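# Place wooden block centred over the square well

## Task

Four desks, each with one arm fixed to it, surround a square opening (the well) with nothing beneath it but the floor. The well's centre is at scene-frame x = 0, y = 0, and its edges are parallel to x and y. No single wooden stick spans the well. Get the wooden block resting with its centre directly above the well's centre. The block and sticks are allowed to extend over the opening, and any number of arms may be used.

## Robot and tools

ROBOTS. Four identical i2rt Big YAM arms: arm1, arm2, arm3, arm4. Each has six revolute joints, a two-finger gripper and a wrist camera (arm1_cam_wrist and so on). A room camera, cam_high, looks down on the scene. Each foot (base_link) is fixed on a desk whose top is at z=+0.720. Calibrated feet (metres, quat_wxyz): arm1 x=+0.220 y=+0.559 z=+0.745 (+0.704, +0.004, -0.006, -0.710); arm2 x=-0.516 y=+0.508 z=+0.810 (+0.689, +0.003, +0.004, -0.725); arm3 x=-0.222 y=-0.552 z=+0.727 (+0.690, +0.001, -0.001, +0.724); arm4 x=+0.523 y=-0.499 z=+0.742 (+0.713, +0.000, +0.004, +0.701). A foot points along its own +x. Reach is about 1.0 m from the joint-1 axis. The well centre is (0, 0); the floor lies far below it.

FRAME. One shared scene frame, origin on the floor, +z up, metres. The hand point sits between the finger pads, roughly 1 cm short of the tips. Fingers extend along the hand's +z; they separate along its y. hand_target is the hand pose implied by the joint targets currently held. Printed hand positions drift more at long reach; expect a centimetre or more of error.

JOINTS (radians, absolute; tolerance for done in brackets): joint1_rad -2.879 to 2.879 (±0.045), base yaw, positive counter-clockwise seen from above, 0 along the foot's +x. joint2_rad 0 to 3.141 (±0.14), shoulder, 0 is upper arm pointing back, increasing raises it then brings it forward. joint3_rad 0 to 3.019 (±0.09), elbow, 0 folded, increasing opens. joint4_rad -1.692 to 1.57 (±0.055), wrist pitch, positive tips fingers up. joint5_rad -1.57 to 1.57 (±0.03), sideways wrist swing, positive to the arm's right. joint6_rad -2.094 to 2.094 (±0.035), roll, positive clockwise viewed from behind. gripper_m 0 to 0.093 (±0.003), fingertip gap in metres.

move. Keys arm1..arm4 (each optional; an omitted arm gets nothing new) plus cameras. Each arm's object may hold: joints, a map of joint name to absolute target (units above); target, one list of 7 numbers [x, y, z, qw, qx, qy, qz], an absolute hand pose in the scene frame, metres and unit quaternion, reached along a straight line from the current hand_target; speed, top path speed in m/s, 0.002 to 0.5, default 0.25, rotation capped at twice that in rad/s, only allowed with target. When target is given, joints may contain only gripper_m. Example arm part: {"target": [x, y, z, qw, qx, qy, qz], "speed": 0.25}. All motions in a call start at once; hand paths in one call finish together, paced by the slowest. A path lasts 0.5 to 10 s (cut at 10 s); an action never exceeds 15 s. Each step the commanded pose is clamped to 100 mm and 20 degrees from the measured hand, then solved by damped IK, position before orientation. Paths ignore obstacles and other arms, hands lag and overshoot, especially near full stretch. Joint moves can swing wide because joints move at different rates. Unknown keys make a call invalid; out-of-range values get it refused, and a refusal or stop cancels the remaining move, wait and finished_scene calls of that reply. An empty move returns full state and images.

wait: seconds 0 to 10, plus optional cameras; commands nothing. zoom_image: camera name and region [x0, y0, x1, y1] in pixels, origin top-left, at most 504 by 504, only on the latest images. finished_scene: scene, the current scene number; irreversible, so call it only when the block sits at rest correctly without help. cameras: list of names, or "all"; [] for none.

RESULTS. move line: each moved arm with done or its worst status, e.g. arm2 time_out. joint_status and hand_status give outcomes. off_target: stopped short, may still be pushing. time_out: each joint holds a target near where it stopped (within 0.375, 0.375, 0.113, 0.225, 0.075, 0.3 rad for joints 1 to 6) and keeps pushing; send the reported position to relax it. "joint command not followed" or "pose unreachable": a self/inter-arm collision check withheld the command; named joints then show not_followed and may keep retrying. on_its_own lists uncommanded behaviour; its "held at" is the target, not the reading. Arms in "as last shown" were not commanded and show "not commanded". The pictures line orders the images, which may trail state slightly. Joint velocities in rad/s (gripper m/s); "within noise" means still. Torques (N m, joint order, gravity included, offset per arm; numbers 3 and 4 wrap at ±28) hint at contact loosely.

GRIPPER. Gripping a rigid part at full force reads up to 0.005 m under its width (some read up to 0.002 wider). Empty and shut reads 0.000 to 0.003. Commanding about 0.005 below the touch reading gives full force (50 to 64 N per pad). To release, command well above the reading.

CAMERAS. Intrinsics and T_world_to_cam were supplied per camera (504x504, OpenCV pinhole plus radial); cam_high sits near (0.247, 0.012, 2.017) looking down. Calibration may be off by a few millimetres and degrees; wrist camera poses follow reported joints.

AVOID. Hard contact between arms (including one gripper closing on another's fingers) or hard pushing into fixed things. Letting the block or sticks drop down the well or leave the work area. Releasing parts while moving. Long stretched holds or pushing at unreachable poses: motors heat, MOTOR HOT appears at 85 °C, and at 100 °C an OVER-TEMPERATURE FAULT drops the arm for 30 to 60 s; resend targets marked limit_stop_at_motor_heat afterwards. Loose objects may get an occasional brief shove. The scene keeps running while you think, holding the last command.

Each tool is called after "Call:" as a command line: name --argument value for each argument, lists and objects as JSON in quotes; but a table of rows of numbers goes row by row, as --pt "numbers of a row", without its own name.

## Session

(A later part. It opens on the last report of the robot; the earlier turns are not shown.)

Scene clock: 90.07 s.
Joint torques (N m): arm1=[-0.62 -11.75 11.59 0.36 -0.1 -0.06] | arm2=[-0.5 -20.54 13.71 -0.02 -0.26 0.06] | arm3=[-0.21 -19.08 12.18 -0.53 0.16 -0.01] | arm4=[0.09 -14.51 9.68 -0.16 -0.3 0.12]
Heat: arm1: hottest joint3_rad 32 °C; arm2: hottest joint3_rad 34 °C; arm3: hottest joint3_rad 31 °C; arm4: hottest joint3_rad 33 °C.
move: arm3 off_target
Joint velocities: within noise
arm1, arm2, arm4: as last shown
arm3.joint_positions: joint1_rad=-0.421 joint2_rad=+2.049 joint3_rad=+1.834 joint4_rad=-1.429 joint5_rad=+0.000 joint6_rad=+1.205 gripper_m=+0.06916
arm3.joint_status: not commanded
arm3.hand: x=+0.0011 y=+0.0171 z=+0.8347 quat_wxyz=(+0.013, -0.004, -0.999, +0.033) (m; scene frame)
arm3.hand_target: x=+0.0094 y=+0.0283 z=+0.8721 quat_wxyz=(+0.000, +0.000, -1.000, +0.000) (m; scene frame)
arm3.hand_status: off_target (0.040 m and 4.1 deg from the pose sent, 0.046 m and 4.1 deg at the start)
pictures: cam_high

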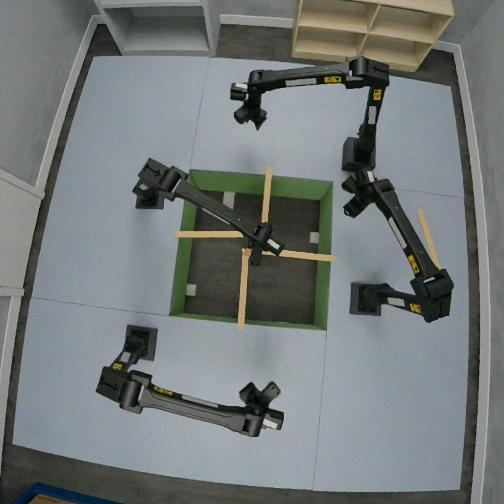

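Call:
move --arm3 '{"target":[0.005,0.024,0.846,0,0,-1,0],"speed":0.06}' --cameras '[]'

Call:
move --arm3 '{"target":[0.005,0.024,0.834,0,0,-1,0],"speed":0.04}' --cameras '["cam_high","arm3_cam_wrist"]'

Call:
zoom_image --camera "cam_high" --region '[238, 236, 268, 266]'

Scene clock: 91.47 s.
Joint torques (N m): arm1=[-0.56 -11.69 11.59 0.36 -0.1 -0.07] | arm2=[-0.03 -20.95 13.52 0.06 -0.29 0.08] | arm3=[0.15 -18.55 8.01 0.28 0.14 0.02] | arm4=[0.15 -14.51 9.69 -0.16 -0.32 0.13]
Heat: arm1: hottest joint3_rad 32 °C; arm2: hottest joint3_rad 34 °C; arm3: hottest joint3_rad 31 °C; arm4: hottest joint3_rad 33 °C.
move: arm3 off_target
Joint velocities: within noise
arm1, arm2, arm4: as last shown
arm3.joint_positions: joint1_rad=-0.421 joint2_rad=+2.038 joint3_rad=+1.811 joint4_rad=-1.382 joint5_rad=+0.000 joint6_rad=+1.204 gripper_m=+0.06916
arm3.joint_status: not commanded
arm3.hand: x=+0.0027 y=+0.0210 z=+0.8322 quat_wxyz=(+0.007, -0.003, -1.000, +0.017) (m; scene frame)
arm3.hand_target: x=+0.0050 y=+0.0238 z=+0.8459 quat_wxyz=(+0.000, +0.000, -1.000, +0.000) (m; scene frame)
arm3.hand_status: off_target (0.014 m and 2.1 deg from the pose sent, 0.014 m and 4.1 deg at the start)
pictures: none
No camera images: "cameras" was empty.

Scene clock: 92.43 s.
Joint torques (N m): arm1=[-0.62 -11.69 11.59 0.36 -0.1 -0.06] | arm2=[-0.21 -20.42 13.56 0.14 -0.26 0.09] | arm3=[0.09 -17.38 7.72 0.61 0.16 0.04] | arm4=[0.15 -14.56 9.68 -0.14 -0.3 0.12]
Heat: arm1: hottest joint3_rad 32 °C; arm2: hottest joint3_rad 34 °C; arm3: hottest joint3_rad 31 °C; arm4: hottest joint3_rad 33 °C.
move: arm3 done
Joint velocities: within noise
arm1.joint_positions: joint1_rad=-1.195 joint2_rad=+1.398 joint3_rad=+1.176 joint4_rad=-1.286 joint5_rad=-0.049 joint6_rad=-0.474 gripper_m=+0.06487
arm1.joint_status: not commanded
arm1.hand: x=-0.1644 y=+0.4045 z=+0.9237 quat_wxyz=(-0.027, -0.912, -0.408, +0.027) (m; scene frame)
arm1.hand_target: x=-0.1793 y=+0.4009 z=+0.9464 quat_wxyz=(-0.026, -0.913, -0.405, +0.052) (m; scene frame)
arm1.hand_status: not commanded
arm2.joint_positions: joint1_rad=-0.007 joint2_rad=+1.811 joint3_rad=+1.527 joint4_rad=-1.232 joint5_rad=-0.115 joint6_rad=-1.002 gripper_m=+0.06490
arm2.joint_status: not commanded
arm2.hand: x=-0.5282 y=-0.0512 z=+0.9333 quat_wxyz=(-0.060, -0.306, -0.950, +0.007) (m; scene frame)
arm2.hand_target: x=-0.5247 y=-0.0625 z=+0.9495 quat_wxyz=(-0.065, -0.302, -0.951, +0.022) (m; scene frame)
arm2.hand_status: not commanded
arm3.joint_positions: joint1_rad=-0.421 joint2_rad=+2.031 joint3_rad=+1.796 joint4_rad=-1.360 joint5_rad=-0.001 joint6_rad=+1.202 gripper_m=+0.06916
arm3.joint_status: not commanded
arm3.hand: x=+0.0028 y=+0.0216 z=+0.8308 quat_wxyz=(+0.005, -0.003, -1.000, +0.010) (m; scene frame)
arm3.hand_target: x=+0.0051 y=+0.0240 z=+0.8341 quat_wxyz=(+0.000, +0.000, -1.000, +0.000) (m; scene frame)
arm3.hand_status: done (0.005 m and 1.3 deg from the pose sent, 0.004 m and 2.1 deg at the start)
arm4.joint_positions: joint1_rad=-0.203 joint2_rad=+1.790 joint3_rad=+1.674 joint4_rad=-1.403 joint5_rad=-0.109 joint6_rad=-1.002 gripper_m=+0.06491
arm4.joint_status: not commanded
arm4.hand: x=+0.6290 y=+0.0555 z=+0.9324 quat_wxyz=(-0.012, +0.922, -0.382, -0.060) (m; scene frame)
arm4.hand_target: x=+0.6291 y=+0.0638 z=+0.9471 quat_wxyz=(-0.025, +0.921, -0.383, -0.063) (m; scene frame)
arm4.hand_status: not commanded
pictures: arm3_cam_wrist, cam_high
camera_calibration:
arm3_cam_wrist: T_world_to_cam=[[0.0035333, -0.999874, 0.0154924, 0.00944609], [-0.806794, 0.00630304, 0.5908, -0.484822], [-0.590823, -0.0145866, -0.80667, 0.794397], [0, 0, 0, 1]] pos_world=[0.0781634, 0.0240883, 0.927102]

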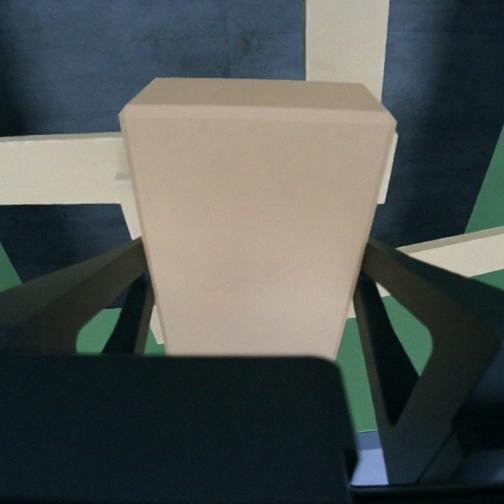

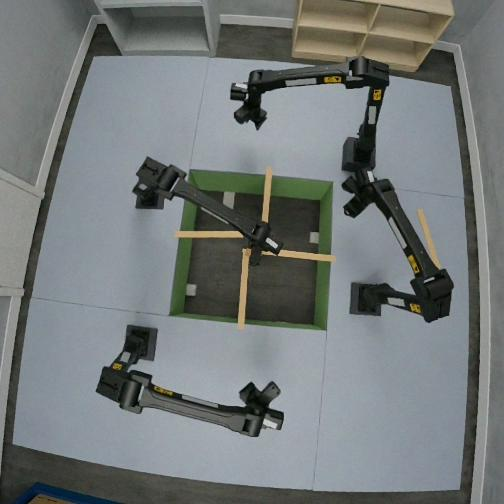

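Scaled by 16.800 from the camera's 504x504 image, which has a finer 720x720 frame.

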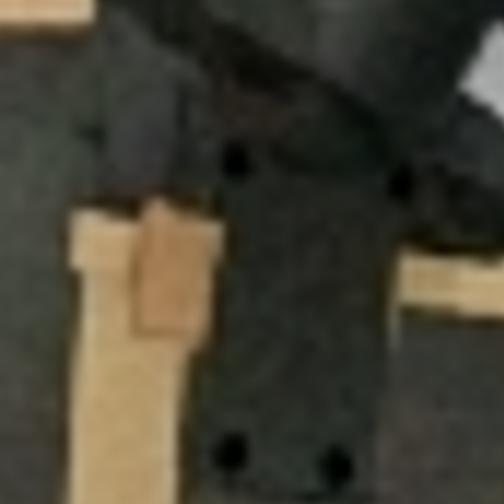

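Call:
move --arm3 '{"target":[0.005,0.031,0.850,0,0,-1,0],"speed":0.06}' --cameras '[]'

Call:
move --arm3 '{"target":[0.005,0.030,0.832,0,0,-1,0],"speed":0.04}' --cameras '[]'

Call:
move --arm3 '{"target":[0.005,0.030,0.824,0,0,-1,0],"speed":0.03}' --cameras '["cam_high","arm3_cam_wrist"]'

Call:
zoom_image --camera "cam_high" --region '[238, 236, 268, 266]'

Scene clock: 93.73 s.
Joint torques (N m): arm1=[-0.56 -11.69 11.59 0.36 -0.1 -0.06] | arm2=[0.62 -20.54 13.6 0.38 -0.28 0.07] | arm3=[0.44 -17.03 11.66 -0.51 0.18 0.08] | arm4=[0.15 -14.45 9.68 -0.18 -0.3 0.12]
Heat: arm1: hottest joint3_rad 32 °C; arm2: hottest joint3_rad 34 °C; arm3: hottest joint3_rad 31 °C; arm4: hottest joint3_rad 33 °C.
move: arm3 off_target
Joint velocities: within noise
arm1, arm2, arm4: as last shown
arm3.joint_positions: joint1_rad=-0.421 joint2_rad=+2.031 joint3_rad=+1.800 joint4_rad=-1.376 joint5_rad=-0.001 joint6_rad=+1.202 gripper_m=+0.06916
arm3.joint_status: not commanded
arm3.hand: x=+0.0017 y=+0.0190 z=+0.8321 quat_wxyz=(+0.007, -0.003, -1.000, +0.016) (m; scene frame)
arm3.hand_target: x=+0.0048 y=+0.0302 z=+0.8500 quat_wxyz=(+0.000, +0.000, -1.000, +0.000) (m; scene frame)
arm3.hand_status: off_target (0.022 m and 2.0 deg from the pose sent, 0.022 m and 1.3 deg at the start)
pictures: none
No camera images: "cameras" was empty.

Scene clock: 94.70 s.
Joint torques (N m): arm1=[-0.56 -11.75 11.59 0.36 -0.1 -0.06] | arm2=[-0.03 -21.13 13.55 0.05 -0.26 0.04] | arm3=[0.38 -16.32 9.1 0.57 0.18 0.07] | arm4=[-0.09 -14.27 9.65 -0.17 -0.3 0.12]
Heat: arm1: hottest joint3_rad 32 °C; arm2: hottest joint3_rad 34 °C; arm3: hottest joint3_rad 31 °C; arm4: hottest joint3_rad 33 °C.
move: arm3 done
Joint velocities: within noise
arm1, arm2, arm4: as last shown
arm3.joint_positions: joint1_rad=-0.421 joint2_rad=+2.031 joint3_rad=+1.800 joint4_rad=-1.363 joint5_rad=-0.001 joint6_rad=+1.202 gripper_m=+0.06916
arm3.joint_status: not commanded
arm3.hand: x=+0.0028 y=+0.0219 z=+0.8321 quat_wxyz=(+0.005, -0.003, -1.000, +0.010) (m; scene frame)
arm3.hand_target: x=+0.0050 y=+0.0298 z=+0.8320 quat_wxyz=(+0.000, +0.000, -1.000, +0.000) (m; scene frame)
arm3.hand_status: done (0.008 m and 1.3 deg from the pose sent, 0.011 m and 2.0 deg at the start)
pictures: none
No camera images: "cameras" was empty.

Scene clock: 95.67 s.
Joint torques (N m): arm1=[-0.56 -11.69 11.58 0.36 -0.1 -0.06] | arm2=[0.62 -20.19 13.72 -0.09 -0.25 0.04] | arm3=[0.38 -15.97 8.16 0.55 0.19 0.07] | arm4=[0.15 -14.45 9.68 -0.17 -0.31 0.11]
Heat: arm1: hottest joint3_rad 32 °C; arm2: hottest joint3_rad 34 °C; arm3: hottest joint3_rad 31 °C; arm4: hottest joint3_rad 33 °C.
move: arm3 done
Joint velocities: within noise
arm1, arm2, arm4: as last shown
arm3.joint_positions: joint1_rad=-0.421 joint2_rad=+2.031 joint3_rad=+1.798 joint4_rad=-1.344 joint5_rad=-0.002 joint6_rad=+1.202 gripper_m=+0.06916
arm3.joint_status: not commanded
arm3.hand: x=+0.0043 y=+0.0260 z=+0.8314 quat_wxyz=(+0.002, -0.003, -1.000, +0.001) (m; scene frame)
arm3.hand_target: x=+0.0050 y=+0.0298 z=+0.8240 quat_wxyz=(+0.000, +0.000, -1.000, +0.000) (m; scene frame)
arm3.hand_status: done (0.008 m and 0.4 deg from the pose sent, 0.012 m and 1.3 deg at the start)
pictures: arm3_cam_wrist, cam_high
camera_calibration:
arm3_cam_wrist: T_world_to_cam=[[0.00349282, -0.999993, -0.00150801, 0.0278474], [-0.81017, -0.00371377, 0.586183, -0.479933], [-0.586185, -0.000825691, -0.810177, 0.798383], [0, 0, 0, 1]] pos_world=[0.0790755, 0.026724, 0.928202]

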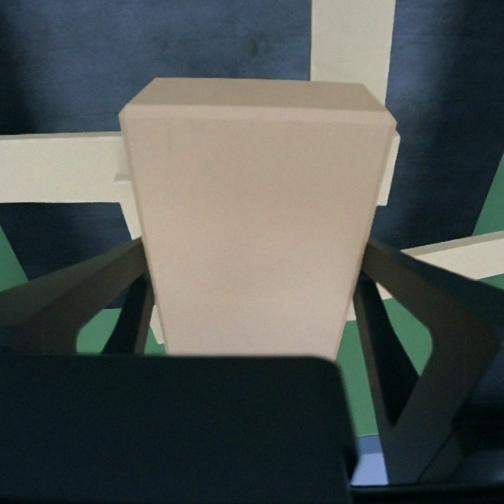

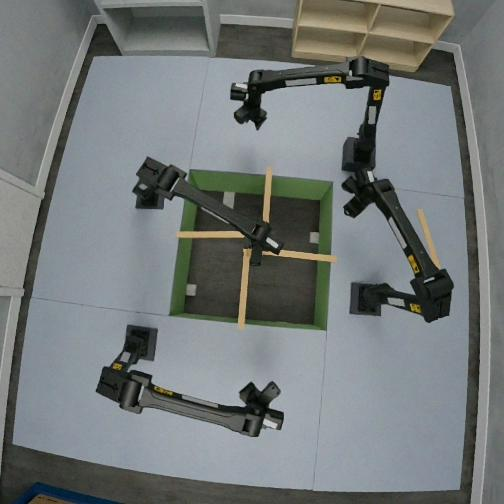

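Scaled by 16.800 from the camera's 504x504 image, which has a finer 720x720 frame.

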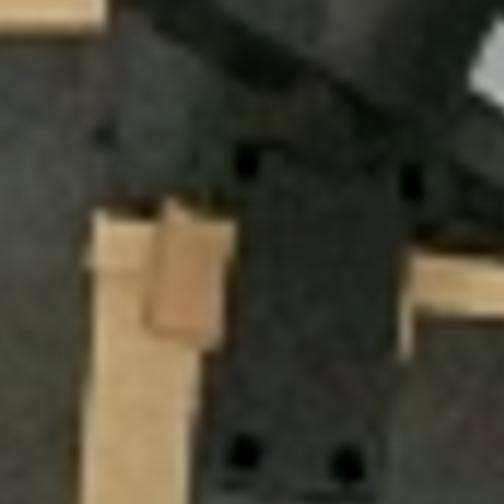

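Call:
move --arm3 '{"joints":{"gripper_m":0.075}}' --cameras '[]'

Call:
move --arm3 '{"joints":{"gripper_m":0.093}}' --cameras '["cam_high","arm3_cam_wrist"]'

Call:
zoom_image --camera "cam_high" --region '[220, 205, 300, 285]'

Scene clock: 96.67 s.
Joint torques (N m): arm1=[-0.5 -11.69 11.59 0.36 -0.1 -0.06] | arm2=[-0.5 -21.3 13.52 0.25 -0.21 0.07] | arm3=[0.38 -15.74 8.2 0.36 0.18 0.07] | arm4=[-0.03 -14.45 9.66 -0.2 -0.3 0.12]
Heat: arm1: hottest joint3_rad 32 °C; arm2: hottest joint3_rad 34 °C; arm3: hottest joint3_rad 31 °C; arm4: hottest joint3_rad 33 °C.
move: arm3 done
Joint velocities: within noise
arm1, arm2, arm4: as last shown
arm3.joint_positions: joint1_rad=-0.421 joint2_rad=+2.031 joint3_rad=+1.798 joint4_rad=-1.339 joint5_rad=-0.001 joint6_rad=+1.202 gripper_m=+0.07488
arm3.joint_status: all done
arm3.hand: x=+0.0049 y=+0.0272 z=+0.8314 quat_wxyz=(+0.001, -0.003, -1.000, -0.001) (m; scene frame)
arm3.hand_target: x=+0.0050 y=+0.0298 z=+0.8240 quat_wxyz=(+0.000, +0.000, -1.000, +0.000) (m; scene frame)
arm3.hand_status: not commanded
pictures: none
No camera images: "cameras" was empty.

Scene clock: 97.20 s.
Joint torques (N m): arm1=[-0.56 -11.63 11.59 0.38 -0.1 -0.06] | arm2=[0.26 -20.89 13.5 -0.05 -0.27 0.07] | arm3=[0.44 -15.97 8.17 0.36 0.17 0.07] | arm4=[0.15 -14.39 9.65 -0.18 -0.3 0.13]
Heat: arm1: hottest joint3_rad 32 °C; arm2: hottest joint3_rad 34 °C; arm3: hottest joint3_rad 31 °C; arm4: hottest joint3_rad 33 °C.
move: arm3 done
Joint velocities: within noise
arm1, arm2, arm4: as last shown
arm3.joint_positions: joint1_rad=-0.421 joint2_rad=+2.031 joint3_rad=+1.798 joint4_rad=-1.339 joint5_rad=-0.001 joint6_rad=+1.202 gripper_m=+0.09278
arm3.joint_status: all done
arm3.hand: x=+0.0049 y=+0.0272 z=+0.8314 quat_wxyz=(+0.001, -0.003, -1.000, -0.001) (m; scene frame)
arm3.hand_target: x=+0.0050 y=+0.0298 z=+0.8240 quat_wxyz=(+0.000, +0.000, -1.000, +0.000) (m; scene frame)
arm3.hand_status: not commanded
pictures: arm3_cam_wrist, cam_high
camera_calibration:
arm3_cam_wrist: T_world_to_cam=[[0.00346101, -0.999974, -0.00630042, 0.0330077], [-0.811559, -0.0064899, 0.584235, -0.477723], [-0.584261, 0.00309112, -0.81156, 0.799805], [0, 0, 0, 1]] pos_world=[0.0794805, 0.0274342, 0.9284]

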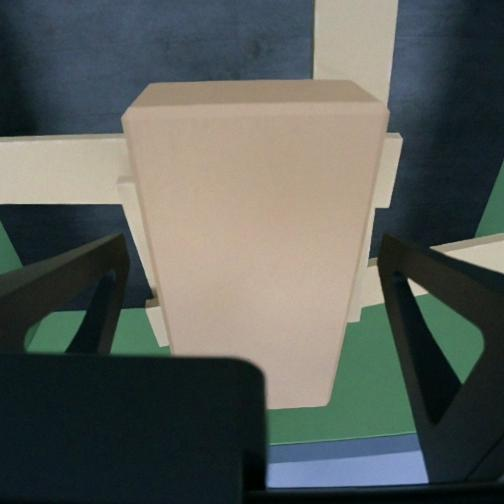

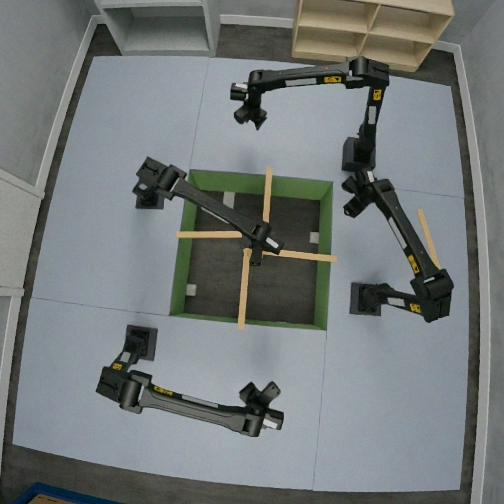

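Scaled by 6.300 from the camera's 504x504 image, which has a finer 720x720 frame.

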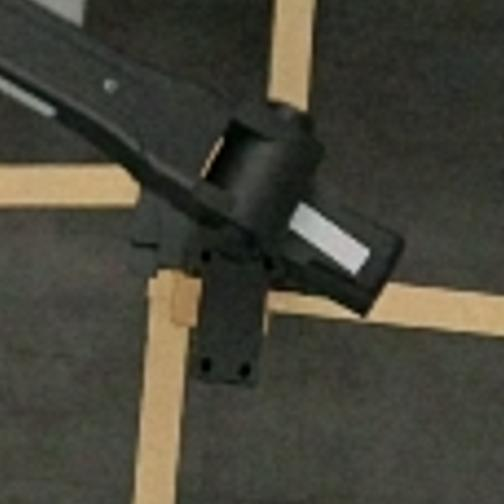

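Call:
move --arm3 '{"joints":{"joint3_rad":1.9,"joint4_rad":-1.44}}' --cameras '[]'

Call:
move --arm3 '{"joints":{"joint3_rad":2.05,"joint4_rad":-1.58}}' --cameras '["cam_high","arm3_cam_wrist"]'

Call:
move --arm3 '{"joints":{"joint2_rad":1.45}}' --cameras '["cam_high"]'

Call:
zoom_image --camera "cam_high" --region '[220, 205, 300, 285]'

Scene clock: 98.43 s.
Joint torques (N m): arm1=[-0.56 -11.69 11.59 0.36 -0.1 -0.06] | arm2=[0.44 -20.78 13.55 -0.14 -0.29 0.05] | arm3=[0.44 -16.32 11.6 -0.42 0.17 0.07] | arm4=[0.15 -14.39 9.7 -0.2 -0.3 0.12]
Heat: arm1: hottest joint3_rad 32 °C; arm2: hottest joint3_rad 34 °C; arm3: hottest joint3_rad 31 °C; arm4: hottest joint3_rad 33 °C.
move: arm3 done
Joint velocities: within noise
arm1, arm2, arm4: as last shown
arm3.joint_positions: joint1_rad=-0.421 joint2_rad=+2.033 joint3_rad=+1.858 joint4_rad=-1.431 joint5_rad=-0.001 joint6_rad=+1.202 gripper_m=+0.09288
arm3.joint_status: all done
arm3.hand: x=+0.0036 y=+0.0239 z=+0.8522 quat_wxyz=(+0.007, -0.003, -1.000, +0.015) (m; scene frame)
arm3.hand_target: x=+0.0068 y=+0.0343 z=+0.8619 quat_wxyz=(+0.002, +0.000, -1.000, +0.005) (m; scene frame)
arm3.hand_status: not commanded
pictures: none
No camera images: "cameras" was empty.

Scene clock: 99.47 s.
Joint torques (N m): arm1=[-0.56 -11.69 11.59 0.36 -0.1 -0.06] | arm2=[0.09 -20.84 13.55 -0.01 -0.32 0.05] | arm3=[0.38 -16.73 11.73 -0.42 0.17 0.07] | arm4=[0.09 -14.39 9.63 -0.16 -0.31 0.11]
Heat: arm1: hottest joint3_rad 32 °C; arm2: hottest joint3_rad 34 °C; arm3: hottest joint3_rad 31 °C; arm4: hottest joint3_rad 33 °C.
move: arm3 done
Joint velocities: within noise
arm1, arm2, arm4: as last shown
arm3.joint_positions: joint1_rad=-0.421 joint2_rad=+2.038 joint3_rad=+2.009 joint4_rad=-1.571 joint5_rad=-0.001 joint6_rad=+1.202 gripper_m=+0.09288
arm3.joint_status: all done
arm3.hand: x=+0.0067 y=+0.0318 z=+0.9070 quat_wxyz=(+0.006, -0.003, -1.000, +0.012) (m; scene frame)
arm3.hand_target: x=+0.0090 y=+0.0400 z=+0.9190 quat_wxyz=(+0.000, +0.000, -1.000, +0.001) (m; scene frame)
arm3.hand_status: not commanded
pictures: arm3_cam_wrist, cam_high
camera_calibration:
arm3_cam_wrist: T_world_to_cam=[[0.00351428, -0.999789, 0.0202633, 0.0140559], [-0.805419, 0.00918018, 0.592635, -0.52854], [-0.592695, -0.0184031, -0.805216, 0.857108], [0, 0, 0, 1]] pos_world=[0.0822586, 0.0346784, 1.0031]

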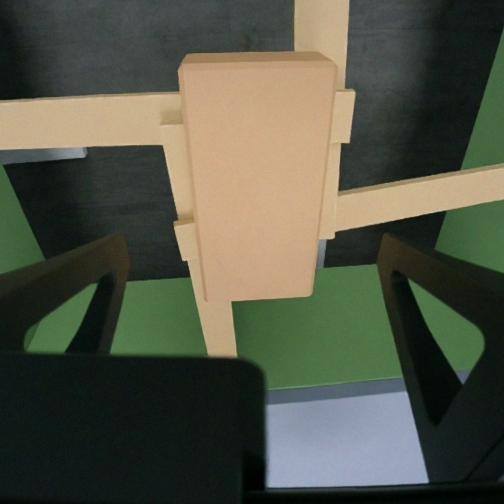

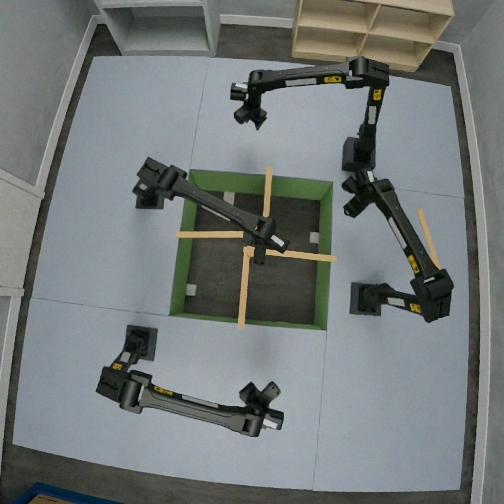

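Scene clock: 101.20 s.
Joint torques (N m): arm1=[-0.56 -11.63 11.6 0.36 -0.1 -0.06] | arm2=[0.56 -21.13 13.55 0.02 -0.25 0.09] | arm3=[0.44 -10.52 8.92 0.55 0.15 0.03] | arm4=[0.03 -14.45 9.69 -0.2 -0.31 0.12]
Heat: arm1: hottest joint3_rad 33 °C; arm2: hottest joint3_rad 34 °C; arm3: hottest joint3_rad 31 °C; arm4: hottest joint3_rad 33 °C.
move: arm3 done
Joint velocities: within noise
arm1.joint_positions: joint1_rad=-1.195 joint2_rad=+1.398 joint3_rad=+1.176 joint4_rad=-1.286 joint5_rad=-0.049 joint6_rad=-0.474 gripper_m=+0.06487
arm1.joint_status: not commanded
arm1.hand: x=-0.1644 y=+0.4045 z=+0.9237 quat_wxyz=(-0.027, -0.912, -0.408, +0.027) (m; scene frame)
arm1.hand_target: x=-0.1793 y=+0.4009 z=+0.9464 quat_wxyz=(-0.026, -0.913, -0.405, +0.052) (m; scene frame)
arm1.hand_status: not commanded
arm2.joint_positions: joint1_rad=-0.007 joint2_rad=+1.811 joint3_rad=+1.527 joint4_rad=-1.232 joint5_rad=-0.115 joint6_rad=-1.002 gripper_m=+0.06490
arm2.joint_status: not commanded
arm2.hand: x=-0.5282 y=-0.0512 z=+0.9333 quat_wxyz=(-0.060, -0.306, -0.950, +0.007) (m; scene frame)
arm2.hand_target: x=-0.5247 y=-0.0625 z=+0.9495 quat_wxyz=(-0.065, -0.302, -0.951, +0.022) (m; scene frame)
arm2.hand_status: not commanded
arm3.joint_positions: joint1_rad=-0.421 joint2_rad=+1.458 joint3_rad=+2.039 joint4_rad=-1.572 joint5_rad=-0.001 joint6_rad=+1.202 gripper_m=+0.09289
arm3.joint_status: all done
arm3.hand: x=-0.0392 y=-0.0858 z=+1.2443 quat_wxyz=(-0.103, -0.002, -0.958, -0.268) (m; scene frame)
arm3.hand_target: x=-0.0415 y=-0.0901 z=+1.2518 quat_wxyz=(-0.106, +0.000, -0.956, -0.272) (m; scene frame)
arm3.hand_status: not commanded
arm4.joint_positions: joint1_rad=-0.203 joint2_rad=+1.790 joint3_rad=+1.674 joint4_rad=-1.403 joint5_rad=-0.109 joint6_rad=-1.002 gripper_m=+0.06491
arm4.joint_status: not commanded
arm4.hand: x=+0.6290 y=+0.0555 z=+0.9324 quat_wxyz=(-0.012, +0.922, -0.382, -0.060) (m; scene frame)
arm4.hand_target: x=+0.6291 y=+0.0638 z=+0.9471 quat_wxyz=(-0.025, +0.921, -0.383, -0.063) (m; scene frame)
arm4.hand_status: not commanded
pictures: cam_high

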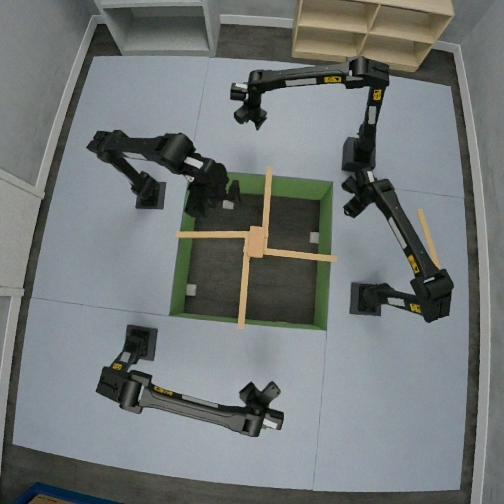

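Scaled by 6.300 from the camera's 504x504 image, which has a finer 720x720 frame.

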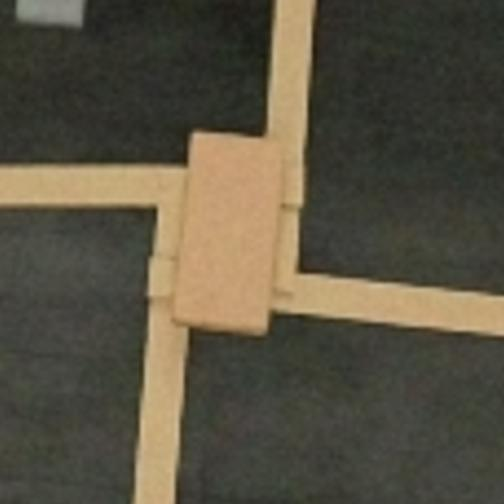

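Call:
finished_scene --scene 2

The scene is finished: the task was done.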